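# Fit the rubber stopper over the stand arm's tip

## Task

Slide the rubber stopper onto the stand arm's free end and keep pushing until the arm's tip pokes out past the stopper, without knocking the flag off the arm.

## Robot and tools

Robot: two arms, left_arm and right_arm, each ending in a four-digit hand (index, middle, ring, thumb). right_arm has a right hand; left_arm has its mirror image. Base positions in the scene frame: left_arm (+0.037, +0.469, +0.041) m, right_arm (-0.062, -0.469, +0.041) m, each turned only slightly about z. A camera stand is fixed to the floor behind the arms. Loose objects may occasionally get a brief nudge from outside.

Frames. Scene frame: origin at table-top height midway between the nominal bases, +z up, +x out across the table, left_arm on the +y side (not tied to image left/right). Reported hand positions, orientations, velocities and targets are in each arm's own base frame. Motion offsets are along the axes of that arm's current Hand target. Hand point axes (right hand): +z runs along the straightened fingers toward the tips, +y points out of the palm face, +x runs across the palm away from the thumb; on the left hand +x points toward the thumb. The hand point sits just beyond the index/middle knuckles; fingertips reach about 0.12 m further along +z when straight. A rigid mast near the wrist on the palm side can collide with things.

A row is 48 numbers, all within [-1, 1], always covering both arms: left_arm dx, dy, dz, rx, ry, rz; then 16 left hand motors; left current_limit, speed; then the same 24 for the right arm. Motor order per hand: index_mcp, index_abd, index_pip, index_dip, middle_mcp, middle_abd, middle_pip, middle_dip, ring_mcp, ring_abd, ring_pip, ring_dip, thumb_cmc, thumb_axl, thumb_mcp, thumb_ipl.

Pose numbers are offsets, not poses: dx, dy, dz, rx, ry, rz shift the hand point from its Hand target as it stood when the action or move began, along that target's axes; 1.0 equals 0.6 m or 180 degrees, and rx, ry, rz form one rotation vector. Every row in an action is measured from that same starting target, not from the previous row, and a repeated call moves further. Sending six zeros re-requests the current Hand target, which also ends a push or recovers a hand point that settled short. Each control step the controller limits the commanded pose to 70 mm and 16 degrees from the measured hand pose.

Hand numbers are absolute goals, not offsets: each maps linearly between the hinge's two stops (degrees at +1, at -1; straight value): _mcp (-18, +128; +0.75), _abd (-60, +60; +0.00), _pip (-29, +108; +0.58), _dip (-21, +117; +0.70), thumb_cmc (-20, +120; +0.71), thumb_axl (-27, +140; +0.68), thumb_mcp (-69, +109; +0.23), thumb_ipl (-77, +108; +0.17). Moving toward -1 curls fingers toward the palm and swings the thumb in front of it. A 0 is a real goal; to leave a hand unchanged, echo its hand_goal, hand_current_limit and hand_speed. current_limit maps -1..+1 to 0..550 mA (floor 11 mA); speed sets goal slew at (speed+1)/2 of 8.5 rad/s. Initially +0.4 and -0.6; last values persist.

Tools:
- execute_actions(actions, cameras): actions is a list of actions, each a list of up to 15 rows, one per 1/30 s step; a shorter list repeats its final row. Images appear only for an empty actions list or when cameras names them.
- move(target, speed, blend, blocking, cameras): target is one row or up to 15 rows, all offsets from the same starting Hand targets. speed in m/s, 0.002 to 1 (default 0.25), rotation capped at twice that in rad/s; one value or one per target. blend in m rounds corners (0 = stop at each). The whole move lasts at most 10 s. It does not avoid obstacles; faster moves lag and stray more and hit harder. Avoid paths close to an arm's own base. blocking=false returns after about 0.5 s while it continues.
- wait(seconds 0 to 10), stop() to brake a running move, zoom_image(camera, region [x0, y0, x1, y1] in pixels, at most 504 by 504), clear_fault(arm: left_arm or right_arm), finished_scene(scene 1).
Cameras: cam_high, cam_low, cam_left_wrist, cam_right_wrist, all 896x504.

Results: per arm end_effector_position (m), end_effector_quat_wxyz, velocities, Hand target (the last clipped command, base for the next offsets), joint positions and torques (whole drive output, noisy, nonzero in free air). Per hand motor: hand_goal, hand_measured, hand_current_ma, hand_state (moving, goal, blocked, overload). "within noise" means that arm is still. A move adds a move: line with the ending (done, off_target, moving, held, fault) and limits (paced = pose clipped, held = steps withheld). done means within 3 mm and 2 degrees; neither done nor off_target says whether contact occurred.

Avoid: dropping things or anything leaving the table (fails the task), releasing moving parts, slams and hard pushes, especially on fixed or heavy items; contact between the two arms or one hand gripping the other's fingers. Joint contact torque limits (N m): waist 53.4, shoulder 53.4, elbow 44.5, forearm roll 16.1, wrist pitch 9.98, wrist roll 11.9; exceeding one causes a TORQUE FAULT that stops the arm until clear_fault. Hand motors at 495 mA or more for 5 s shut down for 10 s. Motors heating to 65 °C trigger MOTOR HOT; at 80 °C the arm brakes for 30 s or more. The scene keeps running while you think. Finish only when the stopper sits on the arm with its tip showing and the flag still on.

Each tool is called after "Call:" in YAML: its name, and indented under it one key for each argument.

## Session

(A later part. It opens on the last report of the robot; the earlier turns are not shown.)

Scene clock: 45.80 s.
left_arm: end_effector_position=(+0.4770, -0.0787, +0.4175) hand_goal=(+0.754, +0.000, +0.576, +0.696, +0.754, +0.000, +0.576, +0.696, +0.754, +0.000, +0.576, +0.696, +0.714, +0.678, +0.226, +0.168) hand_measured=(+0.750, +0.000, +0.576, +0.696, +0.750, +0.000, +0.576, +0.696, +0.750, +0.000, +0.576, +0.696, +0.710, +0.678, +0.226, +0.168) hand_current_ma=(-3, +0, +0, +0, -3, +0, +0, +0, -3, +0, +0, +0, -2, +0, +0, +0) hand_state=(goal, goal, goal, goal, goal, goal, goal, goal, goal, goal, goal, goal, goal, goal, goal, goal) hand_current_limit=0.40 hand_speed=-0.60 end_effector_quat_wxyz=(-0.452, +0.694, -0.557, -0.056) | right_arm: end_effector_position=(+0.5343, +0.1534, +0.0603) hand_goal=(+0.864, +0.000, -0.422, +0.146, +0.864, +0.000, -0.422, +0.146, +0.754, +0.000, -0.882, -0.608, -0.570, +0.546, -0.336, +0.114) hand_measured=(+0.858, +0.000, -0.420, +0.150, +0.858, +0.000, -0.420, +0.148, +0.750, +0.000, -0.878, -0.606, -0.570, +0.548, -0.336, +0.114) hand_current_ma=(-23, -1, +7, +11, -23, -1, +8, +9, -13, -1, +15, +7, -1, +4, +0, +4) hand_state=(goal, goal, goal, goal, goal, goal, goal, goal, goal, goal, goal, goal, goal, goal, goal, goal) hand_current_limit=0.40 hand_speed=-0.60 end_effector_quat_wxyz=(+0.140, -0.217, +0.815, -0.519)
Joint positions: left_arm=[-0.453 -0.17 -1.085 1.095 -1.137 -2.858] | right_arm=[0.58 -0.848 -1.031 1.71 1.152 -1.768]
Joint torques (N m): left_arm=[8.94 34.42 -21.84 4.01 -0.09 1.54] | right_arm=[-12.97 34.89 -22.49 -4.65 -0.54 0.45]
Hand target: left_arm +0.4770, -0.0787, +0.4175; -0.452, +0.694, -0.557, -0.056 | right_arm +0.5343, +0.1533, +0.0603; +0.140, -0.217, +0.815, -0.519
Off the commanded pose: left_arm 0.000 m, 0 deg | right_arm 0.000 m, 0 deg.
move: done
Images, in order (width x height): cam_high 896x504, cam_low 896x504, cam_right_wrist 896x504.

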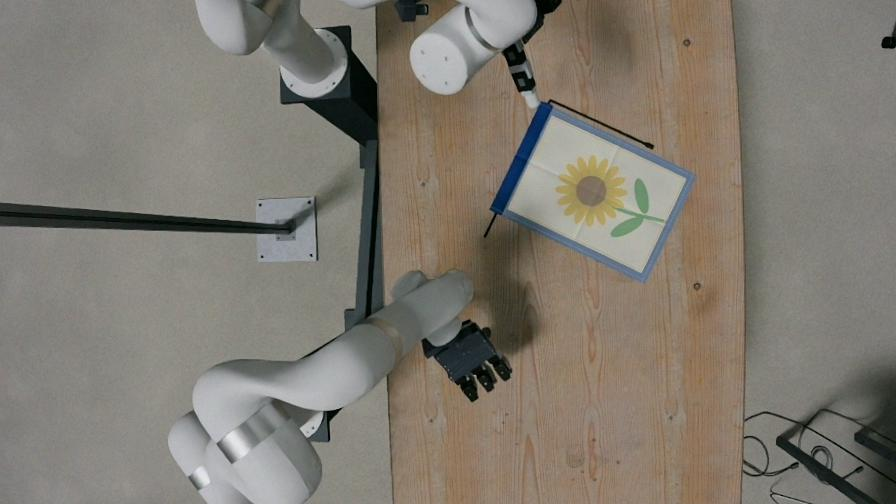

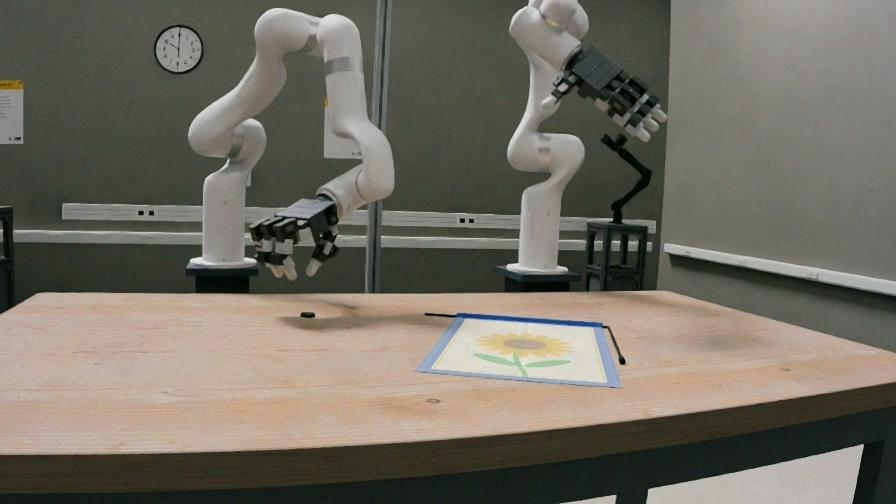

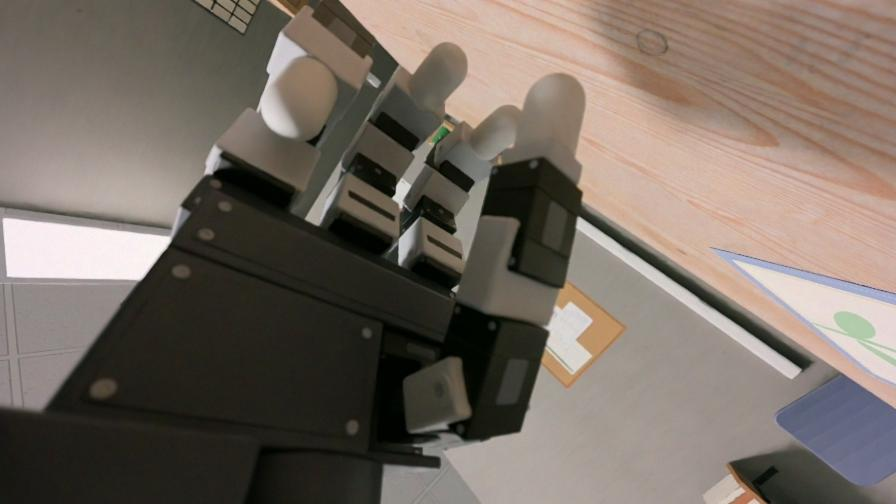

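Call:
move:
  target: [0,0,0,0,0,0,0.754,0,0.576,0.696,0.754,0,0.576,0.696,0.754,0,0.576,0.696,0.714,0.678,0.226,0.168,0.4,-0.6,0,0.0755,0.0353,0,0,0,0.863,0,-0.423,0.145,0.863,0,-0.423,0.145,0.753,0,-0.883,-0.609,-0.571,0.545,-0.337,0.114,0.4,-0.6]
  cameras: ["cam_high","cam_low","cam_right_wrist"]

Call:
zoom_image:
  camera: "cam_low"
  region: [240, 230, 380, 330]

Call:
zoom_image:
  camera: "cam_right_wrist"
  region: [400, 0, 680, 160]

Scene clock: 47.87 s.
left_arm: end_effector_position=(+0.4770, -0.0787, +0.4175) hand_goal=(+0.754, +0.000, +0.576, +0.696, +0.754, +0.000, +0.576, +0.696, +0.754, +0.000, +0.576, +0.696, +0.714, +0.678, +0.226, +0.168) hand_measured=(+0.750, +0.000, +0.576, +0.696, +0.750, +0.000, +0.576, +0.696, +0.750, +0.000, +0.576, +0.696, +0.710, +0.678, +0.226, +0.168) hand_current_ma=(-3, +0, +0, +0, -3, +0, +0, +0, -3, +0, +0, +0, -2, +0, +0, +0) hand_state=(goal, goal, goal, goal, goal, goal, goal, goal, goal, goal, goal, goal, goal, goal, goal, goal) hand_current_limit=0.40 hand_speed=-0.60 end_effector_quat_wxyz=(-0.452, +0.694, -0.557, -0.056) | right_arm: end_effector_position=(+0.5344, +0.1534, +0.0103) hand_goal=(+0.864, +0.000, -0.422, +0.146, +0.864, +0.000, -0.422, +0.146, +0.754, +0.000, -0.882, -0.608, -0.570, +0.546, -0.336, +0.114) hand_measured=(+0.858, +0.000, -0.420, +0.150, +0.858, +0.000, -0.420, +0.148, +0.750, +0.000, -0.878, -0.606, -0.570, +0.548, -0.336, +0.114) hand_current_ma=(-23, -1, +7, +11, -23, -1, +8, +9, -13, -1, +15, +7, -1, +4, +0, +4) hand_state=(goal, goal, goal, goal, goal, goal, goal, goal, goal, goal, goal, goal, goal, goal, goal, goal) hand_current_limit=0.40 hand_speed=-0.60 end_effector_quat_wxyz=(+0.140, -0.217, +0.815, -0.519)
Joint positions: left_arm=[-0.453 -0.17 -1.085 1.095 -1.137 -2.858] | right_arm=[0.58 -0.963 -1.077 1.679 1.144 -1.693]
Joint torques (N m): left_arm=[8.26 34.17 -22.22 3.93 -0.13 1.69] | right_arm=[-12.24 37.02 -21.72 -5.03 -0.59 0.37]
Hand target: left_arm +0.4770, -0.0787, +0.4175; -0.452, +0.694, -0.557, -0.056 | right_arm +0.5344, +0.1533, +0.0102; +0.140, -0.217, +0.815, -0.519
Off the commanded pose: left_arm 0.000 m, 0 deg | right_arm 0.000 m, 0 deg.
move: done
Images, in order (width x height): cam_high 896x504, cam_low 896x504, cam_right_wrist 896x504.

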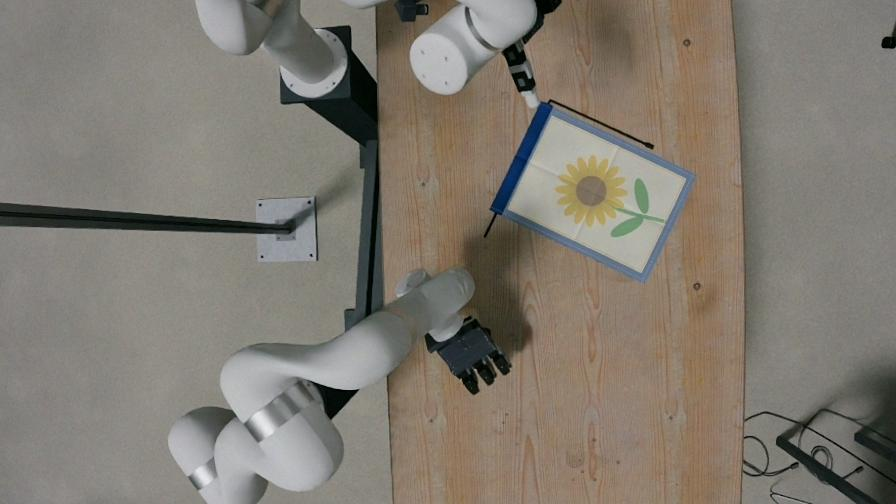

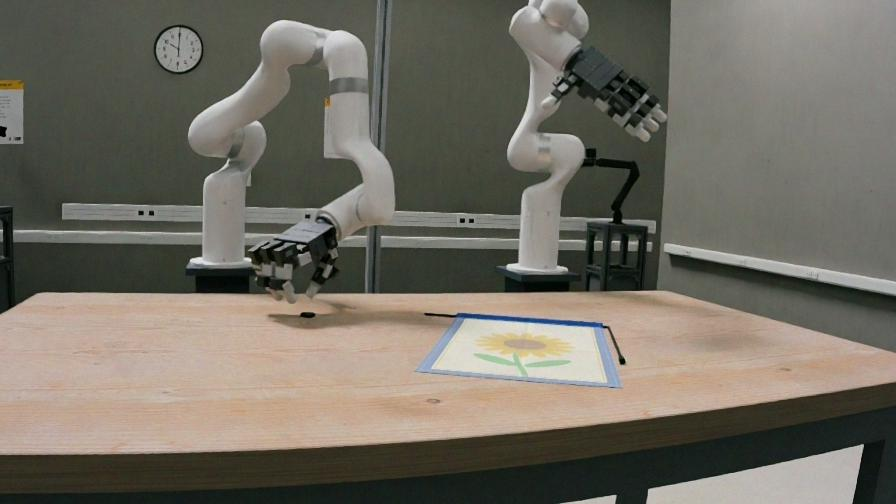

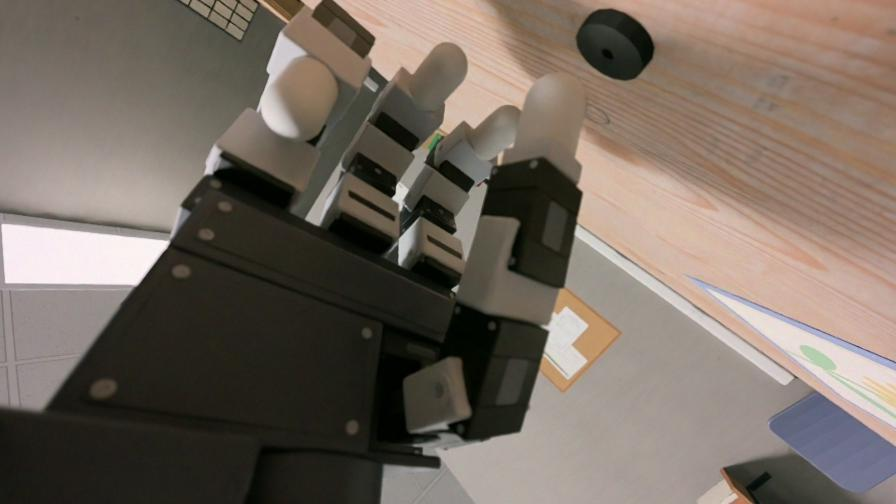

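Scaled by 3.600 from the camera's 896x504 image, which has a finer 1280x720 frame.

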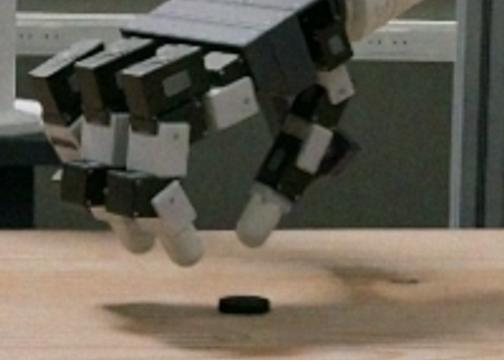

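Scaled by 1.800 from the camera's 896x504 image, which has a finer 1280x720 frame.

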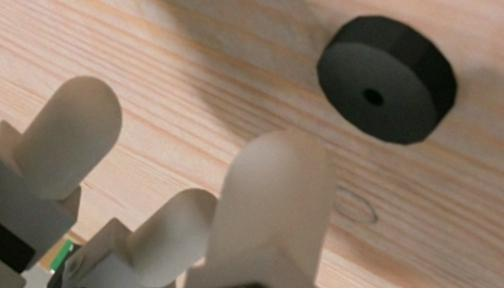

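Call:
move:
  target: [0,0,0,0,0,0,0.754,0,0.576,0.696,0.754,0,0.576,0.696,0.754,0,0.576,0.696,0.714,0.678,0.226,0.168,0.4,-0.6,-0.0183,0.0322,0.0022,0,0,0,0.863,0,-0.423,0.145,0.863,0,-0.423,0.145,0.753,0,-0.883,-0.609,-0.571,0.62,-0.343,0.168,0.4,-0.6]
  cameras: ["cam_high","cam_low","cam_right_wrist"]
  speed: 0.1

Call:
zoom_image:
  camera: "cam_low"
  region: [260, 260, 360, 330]

Call:
zoom_image:
  camera: "cam_right_wrist"
  region: [400, 0, 680, 160]

Scene clock: 50.30 s.
left_arm: end_effector_position=(+0.4770, -0.0787, +0.4175) hand_goal=(+0.754, +0.000, +0.576, +0.696, +0.754, +0.000, +0.576, +0.696, +0.754, +0.000, +0.576, +0.696, +0.714, +0.678, +0.226, +0.168) hand_measured=(+0.750, +0.000, +0.576, +0.696, +0.750, +0.000, +0.576, +0.696, +0.750, +0.000, +0.576, +0.696, +0.710, +0.678, +0.226, +0.168) hand_current_ma=(-3, +0, +0, +0, -3, +0, +0, +0, -3, +0, +0, +0, -2, +0, +0, +0) hand_state=(goal, goal, goal, goal, goal, goal, goal, goal, goal, goal, goal, goal, goal, goal, goal, goal) hand_current_limit=0.40 hand_speed=-0.60 end_effector_quat_wxyz=(-0.452, +0.694, -0.557, -0.056) | right_arm: end_effector_position=(+0.5405, +0.1649, -0.0078) hand_goal=(+0.864, +0.000, -0.422, +0.146, +0.864, +0.000, -0.422, +0.146, +0.754, +0.000, -0.882, -0.608, -0.570, +0.620, -0.342, +0.168) hand_measured=(+0.858, +0.000, -0.420, +0.150, +0.858, +0.000, -0.420, +0.148, +0.750, +0.000, -0.878, -0.606, -0.570, +0.618, -0.336, +0.166) hand_current_ma=(-23, -1, +7, +11, -23, -1, +8, +9, -13, -1, +15, +7, -1, -7, +23, -6) hand_state=(goal, goal, goal, goal, goal, goal, goal, goal, goal, goal, goal, goal, goal, goal, goal, goal) hand_current_limit=0.40 hand_speed=-0.60 end_effector_quat_wxyz=(+0.140, -0.217, +0.815, -0.519)
Joint positions: left_arm=[-0.453 -0.17 -1.085 1.095 -1.137 -2.858] | right_arm=[0.592 -1.018 -1.131 1.691 1.145 -1.692]
Joint torques (N m): left_arm=[8.88 34.92 -22.32 4.11 -0.31 1.58] | right_arm=[8.79 37.82 -21.43 2.03 3.26 -0.55]
Hand target: left_arm +0.4770, -0.0787, +0.4175; -0.452, +0.694, -0.557, -0.056 | right_arm +0.5405, +0.1649, -0.0078; +0.140, -0.217, +0.815, -0.519
Off the commanded pose: left_arm 0.000 m, 0 deg | right_arm 0.000 m, 0 deg.
move: done
Images, in order (width x height): cam_high 896x504, cam_low 896x504, cam_right_wrist 896x504.

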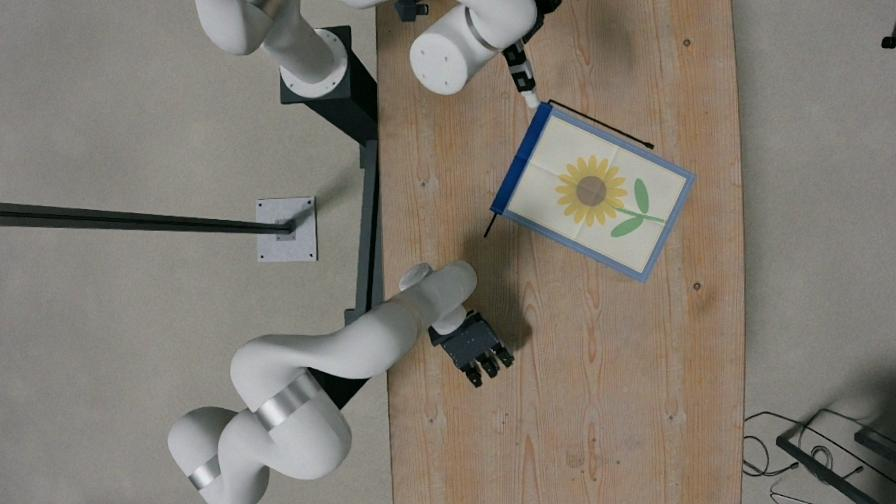

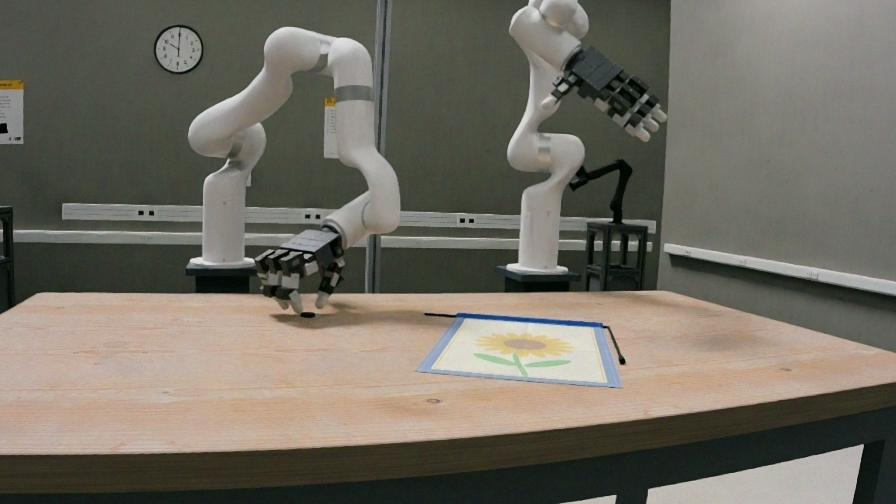

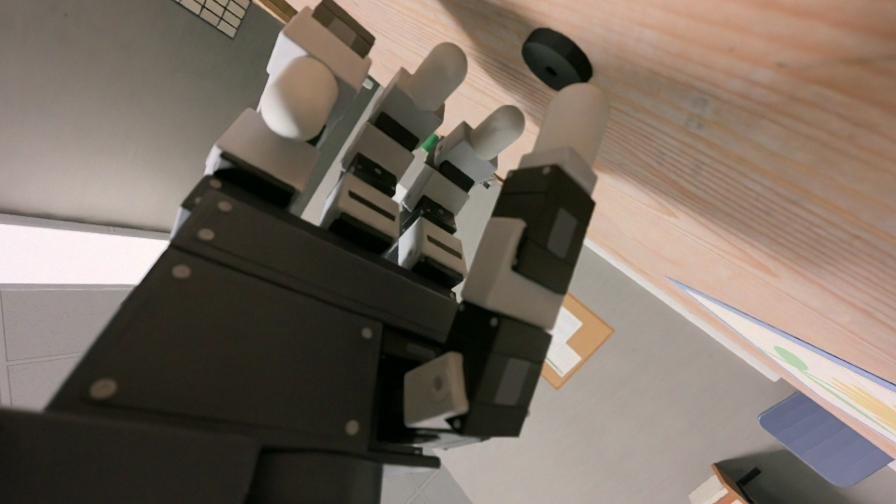

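Scaled by 5.040 from the camera's 896x504 image, which has a finer 1280x720 frame.

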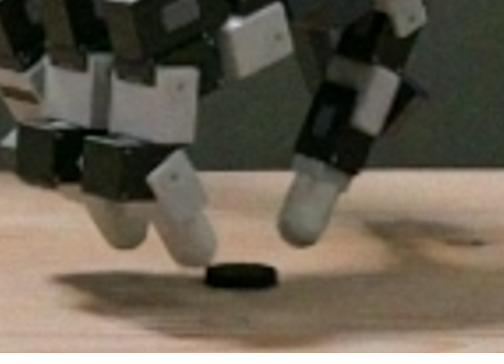

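Scaled by 1.800 from the camera's 896x504 image, which has a finer 1280x720 frame.

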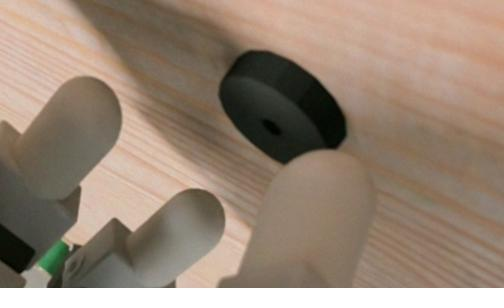

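Call:
move:
  target: [0,0,0,0,0,0,0.754,0,0.576,0.696,0.754,0,0.576,0.696,0.754,0,0.576,0.696,0.714,0.678,0.226,0.168,0.4,-0.6,0,0.0136,0.0063,0,0,0,0.863,0,-0.423,0.145,0.863,0,-0.423,0.145,0.753,0,-0.883,-0.609,-0.571,0.62,-0.343,0.168,0.4,-0.6]
  cameras: ["cam_high","cam_low","cam_right_wrist"]
  speed: 0.05

Call:
zoom_image:
  camera: "cam_low"
  region: [260, 260, 360, 330]

Call:
zoom_image:
  camera: "cam_right_wrist"
  region: [400, 0, 680, 160]

Scene clock: 52.17 s.
left_arm: end_effector_position=(+0.4770, -0.0787, +0.4175) hand_goal=(+0.754, +0.000, +0.576, +0.696, +0.754, +0.000, +0.576, +0.696, +0.754, +0.000, +0.576, +0.696, +0.714, +0.678, +0.226, +0.168) hand_measured=(+0.750, +0.000, +0.576, +0.696, +0.750, +0.000, +0.576, +0.696, +0.750, +0.000, +0.576, +0.696, +0.710, +0.678, +0.226, +0.168) hand_current_ma=(-3, +0, +0, +0, -3, +0, +0, +0, -3, +0, +0, +0, -2, +0, +0, +0) hand_state=(goal, goal, goal, goal, goal, goal, goal, goal, goal, goal, goal, goal, goal, goal, goal, goal) hand_current_limit=0.40 hand_speed=-0.60 end_effector_quat_wxyz=(-0.452, +0.694, -0.557, -0.056) | right_arm: end_effector_position=(+0.5405, +0.1649, -0.0168) hand_goal=(+0.864, +0.000, -0.422, +0.146, +0.864, +0.000, -0.422, +0.146, +0.754, +0.000, -0.882, -0.608, -0.570, +0.620, -0.342, +0.168) hand_measured=(+0.858, +0.000, -0.420, +0.150, +0.858, +0.000, -0.420, +0.148, +0.750, +0.000, -0.878, -0.606, -0.570, +0.618, -0.336, +0.166) hand_current_ma=(-23, -1, +7, +11, -23, -1, +8, +9, -13, -1, +15, +7, -1, -7, +23, -6) hand_state=(goal, goal, goal, goal, goal, goal, goal, goal, goal, goal, goal, goal, goal, goal, goal, goal) hand_current_limit=0.40 hand_speed=-0.60 end_effector_quat_wxyz=(+0.140, -0.217, +0.815, -0.519)
Joint positions: left_arm=[-0.453 -0.17 -1.085 1.095 -1.137 -2.858] | right_arm=[0.592 -1.039 -1.142 1.686 1.144 -1.681]
Joint torques (N m): left_arm=[8.51 35.14 -22.92 3.76 -0.51 1.59] | right_arm=[8.05 37.71 -21.21 -2.1 -0.87 0.48]
Hand target: left_arm +0.4770, -0.0787, +0.4175; -0.452, +0.694, -0.557, -0.056 | right_arm +0.5405, +0.1649, -0.0168; +0.140, -0.217, +0.815, -0.519
Off the commanded pose: left_arm 0.000 m, 0 deg | right_arm 0.000 m, 0 deg.
move: done
Images, in order (width x height): cam_high 896x504, cam_low 896x504, cam_right_wrist 896x504.

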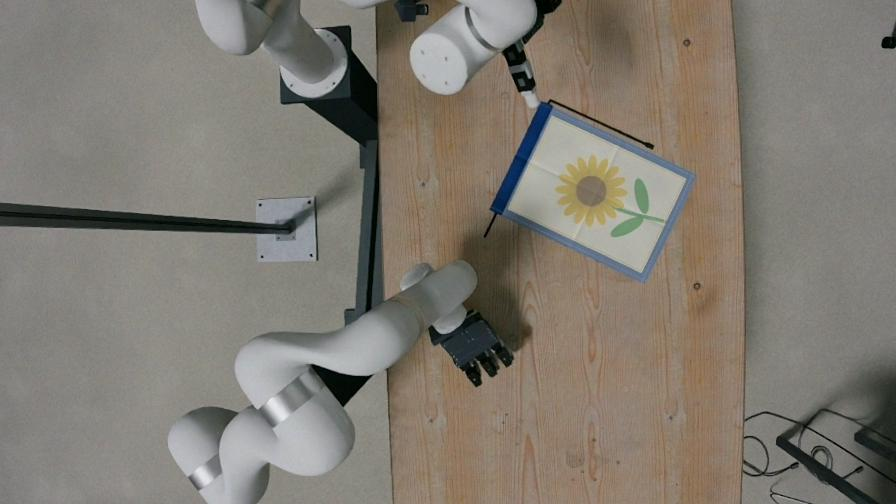

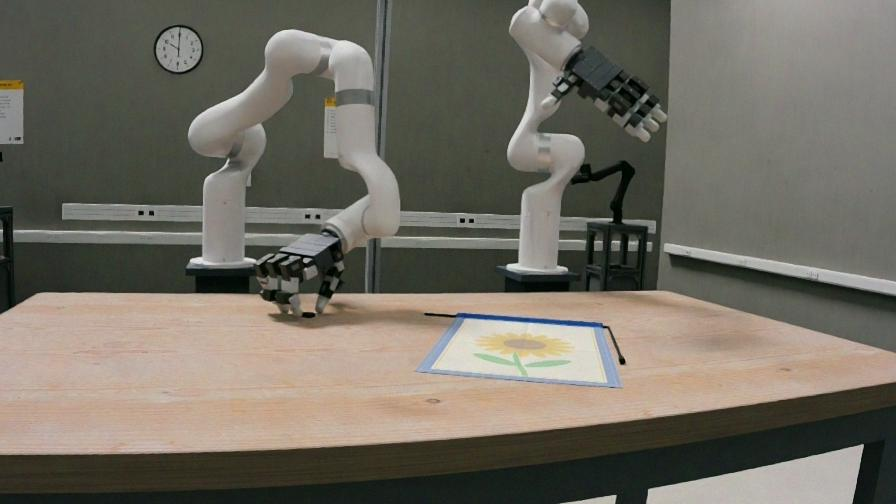

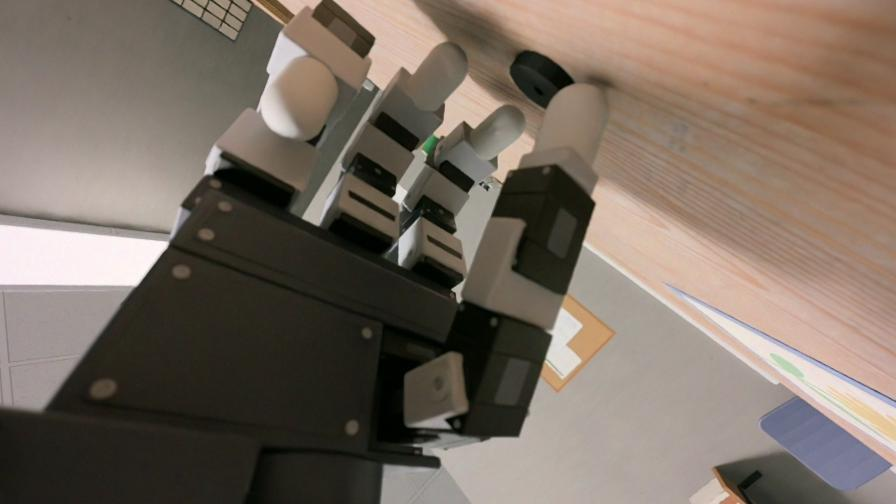

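Scaled by 5.040 from the camera's 896x504 image, which has a finer 1280x720 frame.

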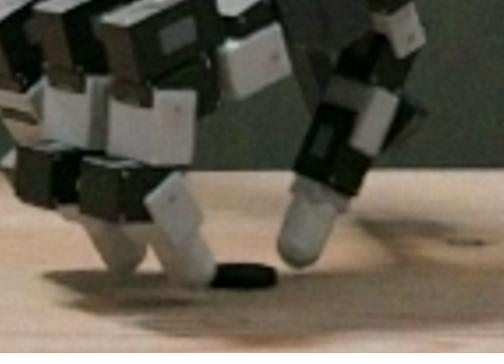

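Scaled by 1.800 from the camera's 896x504 image, which has a finer 1280x720 frame.

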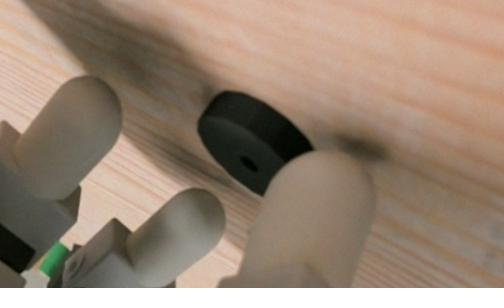

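Call:
move:
  target:
    - [0,0,0,0,0,0,0.754,0,0.576,0.696,0.754,0,0.576,0.696,0.754,0,0.576,0.696,0.714,0.678,0.226,0.168,0.4,-0.6,0,0.0003,0.0112,0,0,0,0.863,0,-0.423,0.145,0.863,0,-0.423,0.145,0.753,0,-0.883,-0.609,-0.571,0.62,-0.343,0.168,0,-0.85]
    - [0,0,0,0,0,0,0.754,0,0.576,0.696,0.754,0,0.576,0.696,0.754,0,0.576,0.696,0.714,0.678,0.226,0.168,0.4,-0.6,0,0.0003,0.0112,0,0,0,0.58,0,-0.423,0.145,0.58,0,-0.423,0.145,0.753,0,-0.883,-0.609,-0.571,0.62,-0.343,0.168,0,-0.85]
  cameras: ["cam_low","cam_right_wrist"]
  speed: 0.05

Call:
zoom_image:
  camera: "cam_low"
  region: [260, 260, 360, 330]

Call:
zoom_image:
  camera: "cam_right_wrist"
  region: [400, 0, 680, 160]

Scene clock: 54.07 s.
left_arm: end_effector_position=(+0.4770, -0.0787, +0.4175) hand_goal=(+0.754, +0.000, +0.576, +0.696, +0.754, +0.000, +0.576, +0.696, +0.754, +0.000, +0.576, +0.696, +0.714, +0.678, +0.226, +0.168) hand_measured=(+0.750, +0.000, +0.576, +0.696, +0.750, +0.000, +0.576, +0.696, +0.750, +0.000, +0.576, +0.696, +0.710, +0.678, +0.226, +0.168) hand_current_ma=(-3, +0, +0, +0, -3, +0, +0, +0, -3, +0, +0, +0, -2, +0, +0, +0) hand_state=(goal, goal, goal, goal, goal, goal, goal, goal, goal, goal, goal, goal, goal, goal, goal, goal) hand_current_limit=0.40 hand_speed=-0.60 end_effector_quat_wxyz=(-0.452, +0.694, -0.557, -0.056) | right_arm: end_effector_position=(+0.5435, +0.1597, -0.0198) hand_goal=(+0.580, +0.000, -0.422, +0.146, +0.580, +0.000, -0.422, +0.146, +0.754, +0.000, -0.882, -0.608, -0.570, +0.620, -0.342, +0.168) hand_measured=(+0.792, +0.000, -0.416, +0.148, +0.790, +0.000, -0.416, +0.148, +0.750, +0.000, -0.878, -0.606, -0.570, +0.618, -0.336, +0.168) hand_current_ma=(+275, -1, +18, +6, +275, -1, +19, +5, -13, -1, +15, +7, -1, -7, +23, -1) hand_state=(blocked, goal, goal, goal, blocked, goal, goal, goal, goal, goal, goal, goal, goal, goal, goal, goal) hand_current_limit=0.00 hand_speed=-0.85 end_effector_quat_wxyz=(+0.140, -0.217, +0.815, -0.519)
Joint positions: left_arm=[-0.453 -0.17 -1.085 1.095 -1.137 -2.858] | right_arm=[0.58 -1.046 -1.144 1.673 1.142 -1.676]
Joint torques (N m): left_arm=[8.54 34.23 -23.47 3.78 -0.69 1.64] | right_arm=[-7.76 37.97 -19.29 -4.16 -0.71 0.31]
Hand target: left_arm +0.4770, -0.0787, +0.4175; -0.452, +0.694, -0.557, -0.056 | right_arm +0.5435, +0.1597, -0.0198; +0.140, -0.217, +0.815, -0.519
Off the commanded pose: left_arm 0.000 m, 0 deg | right_arm 0.000 m, 0 deg.
move: done
Images, in order (width x height): cam_low 896x504, cam_right_wrist 896x504.

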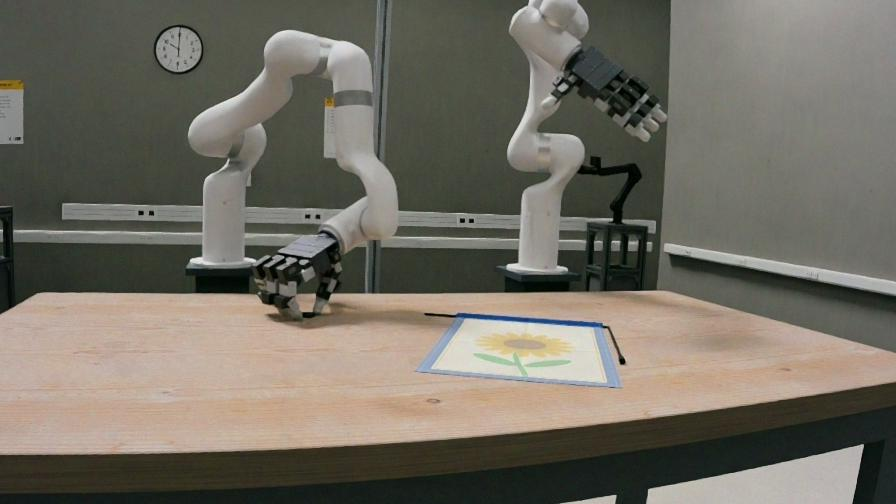

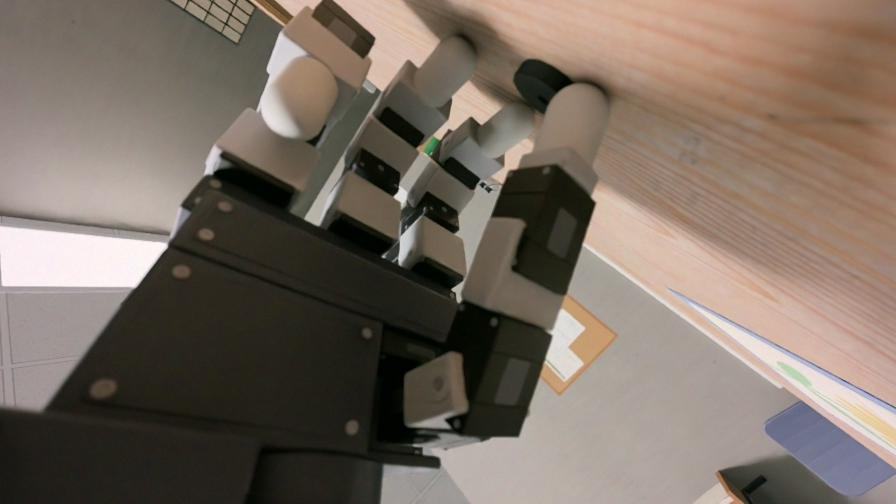

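Scaled by 5.040 from the camera's 896x504 image, which has a finer 1280x720 frame.

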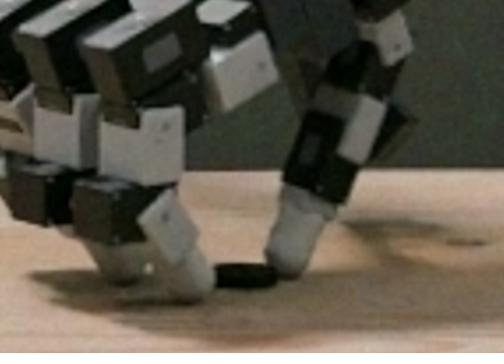

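Scaled by 1.800 from the camera's 896x504 image, which has a finer 1280x720 frame.

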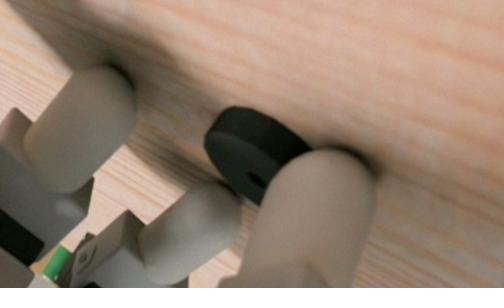

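Call:
move:
  target: [0,0,0,0,0,0,0.754,0,0.576,0.696,0.754,0,0.576,0.696,0.754,0,0.576,0.696,0.714,0.678,0.226,0.168,0.4,-0.6,0,-0.006,-0.0028,0,0,0,0.58,0,-0.423,0.145,0.58,0,-0.423,0.145,0.753,0,-0.883,-0.609,-0.571,0.62,-0.343,0.168,0,-0.85]
  cameras: ["cam_low","cam_right_wrist"]
  speed: 0.03

Call:
zoom_image:
  camera: "cam_low"
  region: [260, 260, 360, 330]

Call:
zoom_image:
  camera: "cam_right_wrist"
  region: [400, 0, 680, 160]

Scene clock: 55.90 s.
left_arm: end_effector_position=(+0.4770, -0.0787, +0.4175) hand_goal=(+0.754, +0.000, +0.576, +0.696, +0.754, +0.000, +0.576, +0.696, +0.754, +0.000, +0.576, +0.696, +0.714, +0.678, +0.226, +0.168) hand_measured=(+0.750, +0.000, +0.576, +0.696, +0.750, +0.000, +0.576, +0.696, +0.750, +0.000, +0.576, +0.696, +0.710, +0.678, +0.226, +0.168) hand_current_ma=(-3, +0, +0, +0, -3, +0, +0, +0, -3, +0, +0, +0, -2, +0, +0, +0) hand_state=(goal, goal, goal, goal, goal, goal, goal, goal, goal, goal, goal, goal, goal, goal, goal, goal) hand_current_limit=0.40 hand_speed=-0.60 end_effector_quat_wxyz=(-0.452, +0.694, -0.557, -0.056) | right_arm: end_effector_position=(+0.5434, +0.1597, -0.0159) hand_goal=(+0.580, +0.000, -0.422, +0.146, +0.580, +0.000, -0.422, +0.146, +0.754, +0.000, -0.882, -0.608, -0.570, +0.620, -0.342, +0.168) hand_measured=(+0.578, +0.000, -0.418, +0.148, +0.576, +0.000, -0.418, +0.148, +0.750, +0.000, -0.878, -0.606, -0.570, +0.618, -0.336, +0.168) hand_current_ma=(-10, -1, +13, +6, -11, -1, +13, +5, -13, -1, +15, +7, -1, -7, +23, -1) hand_state=(goal, goal, goal, goal, goal, goal, goal, goal, goal, goal, goal, goal, goal, goal, goal, goal) hand_current_limit=0.00 hand_speed=-0.85 end_effector_quat_wxyz=(+0.139, -0.217, +0.815, -0.519)
Joint positions: left_arm=[-0.453 -0.17 -1.085 1.095 -1.137 -2.858] | right_arm=[0.58 -1.037 -1.139 1.675 1.142 -1.681]
Joint torques (N m): left_arm=[8.4 34.84 -23.43 3.78 -0.79 1.59] | right_arm=[2.83 71.2 -4.28 2.04 2.39 -0.6]
Hand target: left_arm +0.4770, -0.0787, +0.4175; -0.452, +0.694, -0.557, -0.056 | right_arm +0.5435, +0.1597, -0.0158; +0.140, -0.217, +0.815, -0.519
Off the commanded pose: left_arm 0.000 m, 0 deg | right_arm 0.000 m, 0 deg.
move: done
Images, in order (width x height): cam_low 896x504, cam_right_wrist 896x504.

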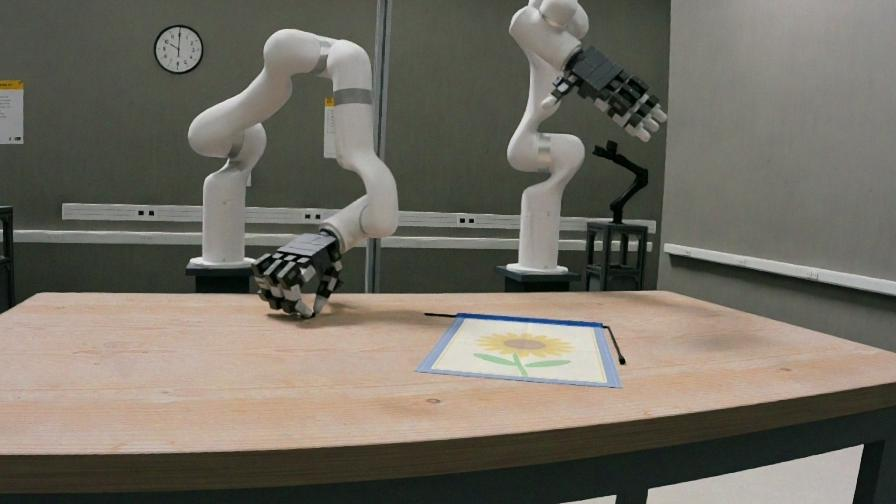

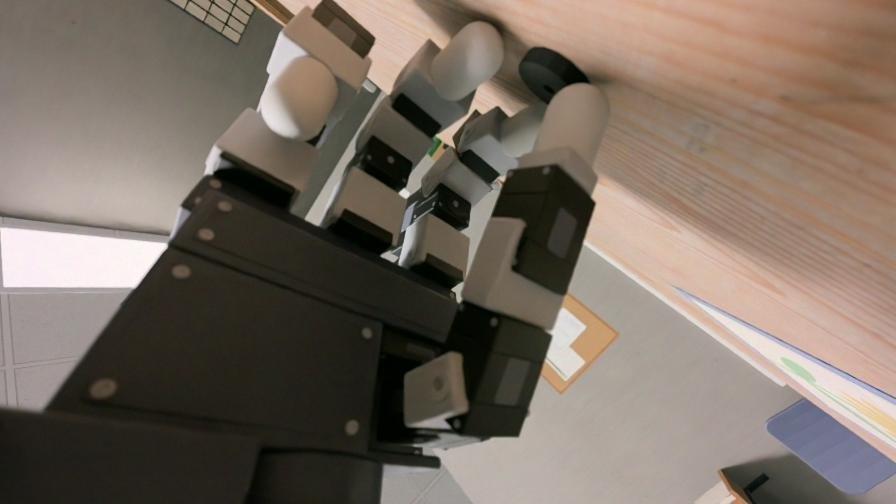

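Scaled by 5.040 from the camera's 896x504 image, which has a finer 1280x720 frame.

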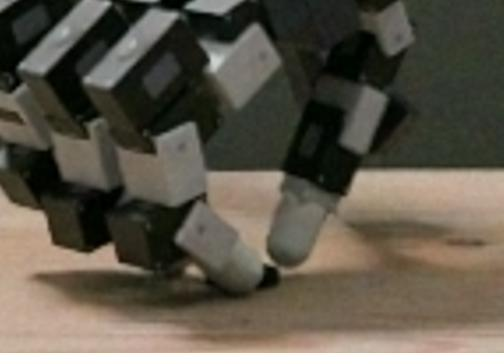

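Scaled by 1.800 from the camera's 896x504 image, which has a finer 1280x720 frame.

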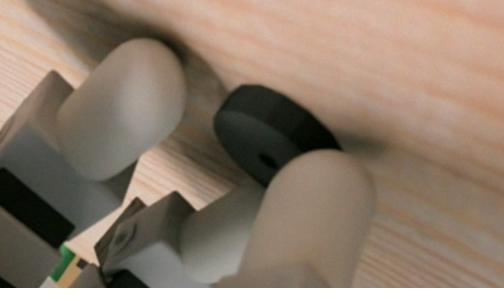

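Call:
move:
  target: [0,0,0,0,0,0,0.754,0,0.576,0.696,0.754,0,0.576,0.696,0.754,0,0.576,0.696,0.714,0.678,0.226,0.168,0.4,-0.6,0,0,0,0,0,0,0.45,0,-0.423,0.145,0.45,0,-0.423,0.145,0.753,0,-0.883,-0.609,-0.571,0.62,-0.343,0.168,0,-0.85]
  cameras: ["cam_low","cam_right_wrist"]
  speed: 0.03

Call:
zoom_image:
  camera: "cam_low"
  region: [260, 260, 360, 330]

Call:
zoom_image:
  camera: "cam_right_wrist"
  region: [400, 0, 680, 160]

Scene clock: 56.80 s.
left_arm: end_effector_position=(+0.4770, -0.0787, +0.4175) hand_goal=(+0.754, +0.000, +0.576, +0.696, +0.754, +0.000, +0.576, +0.696, +0.754, +0.000, +0.576, +0.696, +0.714, +0.678, +0.226, +0.168) hand_measured=(+0.750, +0.000, +0.576, +0.696, +0.750, +0.000, +0.576, +0.696, +0.750, +0.000, +0.576, +0.696, +0.710, +0.678, +0.226, +0.168) hand_current_ma=(-3, +0, +0, +0, -3, +0, +0, +0, -3, +0, +0, +0, -2, +0, +0, +0) hand_state=(goal, goal, goal, goal, goal, goal, goal, goal, goal, goal, goal, goal, goal, goal, goal, goal) hand_current_limit=0.40 hand_speed=-0.60 end_effector_quat_wxyz=(-0.452, +0.694, -0.557, -0.056) | right_arm: end_effector_position=(+0.5435, +0.1597, -0.0158) hand_goal=(+0.450, +0.000, -0.422, +0.146, +0.450, +0.000, -0.422, +0.146, +0.754, +0.000, -0.882, -0.608, -0.570, +0.620, -0.342, +0.168) hand_measured=(+0.512, +0.002, -0.406, +0.152, +0.448, +0.000, -0.418, +0.148, +0.750, +0.000, -0.878, -0.606, -0.574, +0.616, -0.332, +0.172) hand_current_ma=(+275, +6, +59, +17, -8, -1, +13, +5, -13, -1, +15, +7, -16, -14, +52, +16) hand_state=(blocked, goal, goal, goal, goal, goal, goal, goal, goal, goal, goal, goal, goal, goal, goal, goal) hand_current_limit=0.00 hand_speed=-0.85 end_effector_quat_wxyz=(+0.140, -0.217, +0.815, -0.519)
Joint positions: left_arm=[-0.453 -0.17 -1.085 1.095 -1.137 -2.858] | right_arm=[0.58 -1.037 -1.139 1.675 1.143 -1.681]
Joint torques (N m): left_arm=[8.9 34.65 -23.68 3.88 -0.9 1.65] | right_arm=[2.23 68.6 -4.48 2.14 2.52 -0.71]
Hand target: left_arm +0.4770, -0.0787, +0.4175; -0.452, +0.694, -0.557, -0.056 | right_arm +0.5435, +0.1597, -0.0158; +0.140, -0.217, +0.815, -0.519
Off the commanded pose: left_arm 0.000 m, 0 deg | right_arm 0.000 m, 0 deg.
move: done
Images, in order (width x height): cam_low 896x504, cam_right_wrist 896x504.

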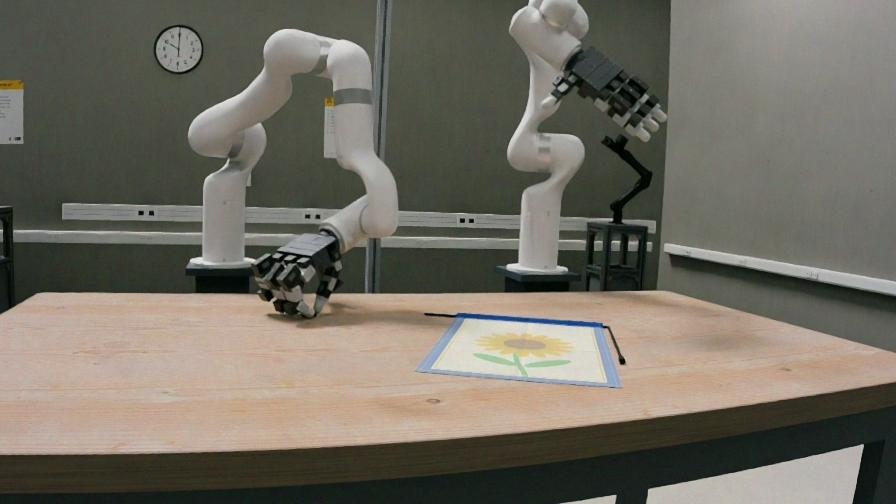

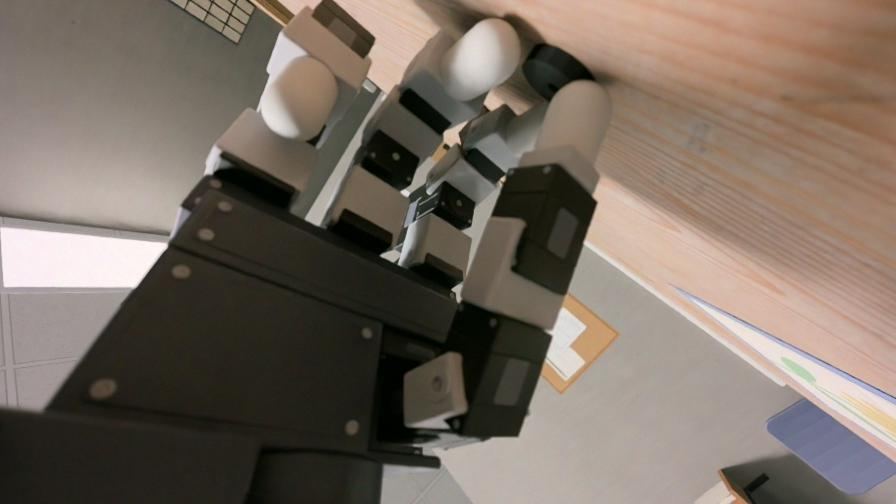

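Scaled by 5.040 from the camera's 896x504 image, which has a finer 1280x720 frame.

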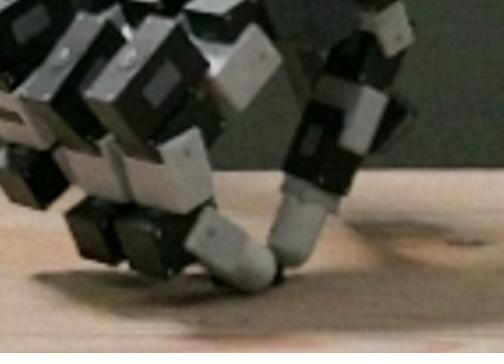

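Scaled by 1.800 from the camera's 896x504 image, which has a finer 1280x720 frame.

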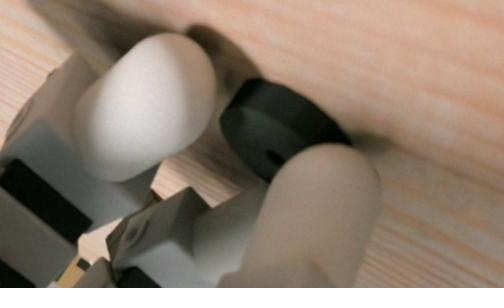

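Call:
move:
  target:
    - [0,0,0,0,0,0,0.754,0,0.576,0.696,0.754,0,0.576,0.696,0.754,0,0.576,0.696,0.714,0.678,0.226,0.168,0.4,-0.6,0,0,0,0,0,0,0.68,-0.35,-0.423,0.145,0.68,0.35,-0.423,0.145,0.753,0,-0.883,-0.609,-0.571,0.62,-0.343,0.168,0,-0.8]
    - [0,0,0,0,0,0,0.754,0,0.576,0.696,0.754,0,0.576,0.696,0.754,0,0.576,0.696,0.714,0.678,0.226,0.168,0.4,-0.6,0,0,0,0,0,0,0.4,-0.35,-0.423,0.145,0.4,0.35,-0.423,0.145,0.753,0,-0.883,-0.609,-0.571,0.62,-0.343,0.168,0,-0.9]
  cameras: ["cam_low","cam_right_wrist"]
  speed: 0.03

Call:
zoom_image:
  camera: "cam_low"
  region: [260, 260, 360, 330]

Call:
zoom_image:
  camera: "cam_right_wrist"
  region: [400, 0, 680, 160]

Scene clock: 59.67 s.
left_arm: end_effector_position=(+0.4770, -0.0787, +0.4175) hand_goal=(+0.754, +0.000, +0.576, +0.696, +0.754, +0.000, +0.576, +0.696, +0.754, +0.000, +0.576, +0.696, +0.714, +0.678, +0.226, +0.168) hand_measured=(+0.750, +0.000, +0.576, +0.696, +0.750, +0.000, +0.576, +0.696, +0.750, +0.000, +0.576, +0.696, +0.710, +0.678, +0.226, +0.168) hand_current_ma=(-3, +0, +0, +0, -3, +0, +0, +0, -3, +0, +0, +0, -2, +0, +0, +0) hand_state=(goal, goal, goal, goal, goal, goal, goal, goal, goal, goal, goal, goal, goal, goal, goal, goal) hand_current_limit=0.40 hand_speed=-0.60 end_effector_quat_wxyz=(-0.452, +0.694, -0.557, -0.056) | right_arm: end_effector_position=(+0.5435, +0.1597, -0.0158) hand_goal=(+0.400, -0.350, -0.422, +0.146, +0.400, +0.350, -0.422, +0.146, +0.754, +0.000, -0.882, -0.608, -0.570, +0.620, -0.342, +0.168) hand_measured=(+0.524, -0.186, -0.412, +0.150, +0.436, +0.212, -0.420, +0.148, +0.750, +0.000, -0.878, -0.606, -0.576, +0.616, -0.330, +0.172) hand_current_ma=(+275, +275, +38, +14, +150, -275, +3, +5, -13, -1, +15, +7, -22, -20, +62, +21) hand_state=(blocked, blocked, goal, goal, blocked, blocked, goal, goal, goal, goal, goal, goal, goal, goal, goal, goal) hand_current_limit=0.00 hand_speed=-0.90 end_effector_quat_wxyz=(+0.140, -0.217, +0.815, -0.519)
Joint positions: left_arm=[-0.453 -0.17 -1.085 1.095 -1.137 -2.858] | right_arm=[0.58 -1.037 -1.139 1.675 1.143 -1.681]
Joint torques (N m): left_arm=[8.51 34.69 -24.09 3.96 -1.08 1.59] | right_arm=[2.88 54.76 -4.99 1.84 -0.53 -0.5]
Hand target: left_arm +0.4770, -0.0787, +0.4175; -0.452, +0.694, -0.557, -0.056 | right_arm +0.5435, +0.1597, -0.0158; +0.140, -0.217, +0.815, -0.519
Off the commanded pose: left_arm 0.000 m, 0 deg | right_arm 0.000 m, 0 deg.
move: done
Images, in order (width x height): cam_low 896x504, cam_right_wrist 896x504.

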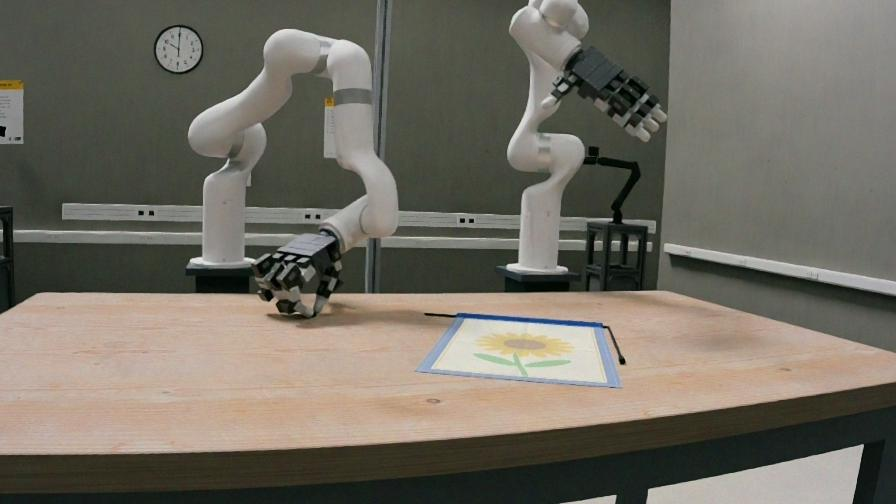

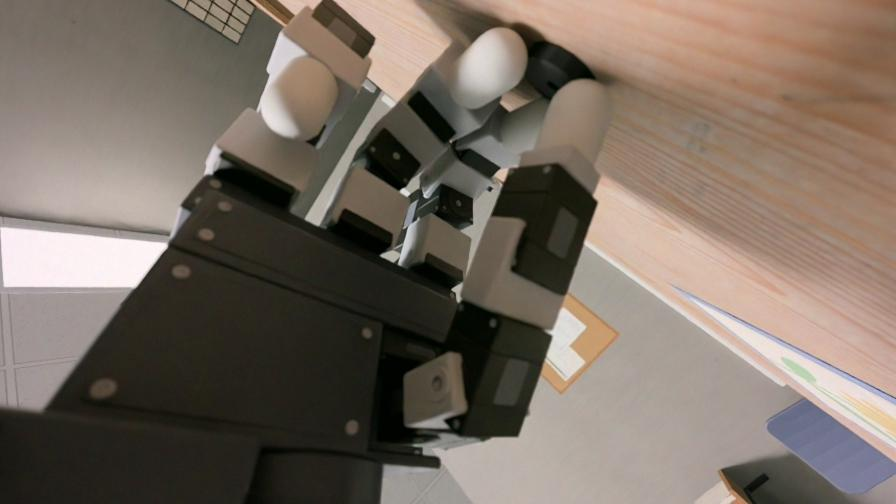

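Scaled by 5.040 from the camera's 896x504 image, which has a finer 1280x720 frame.

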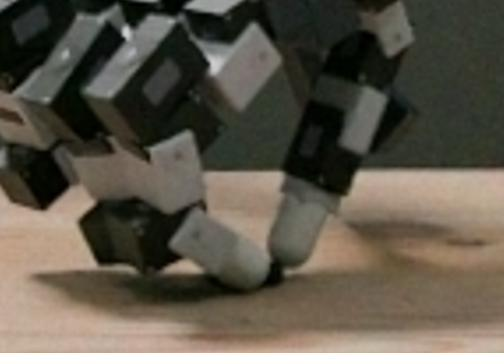

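Scaled by 1.800 from the camera's 896x504 image, which has a finer 1280x720 frame.

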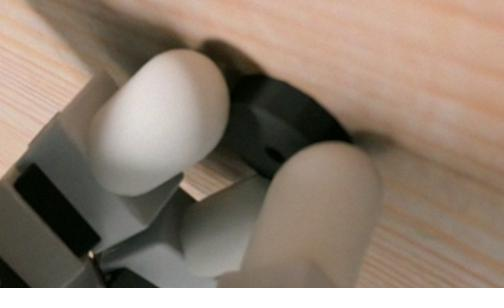

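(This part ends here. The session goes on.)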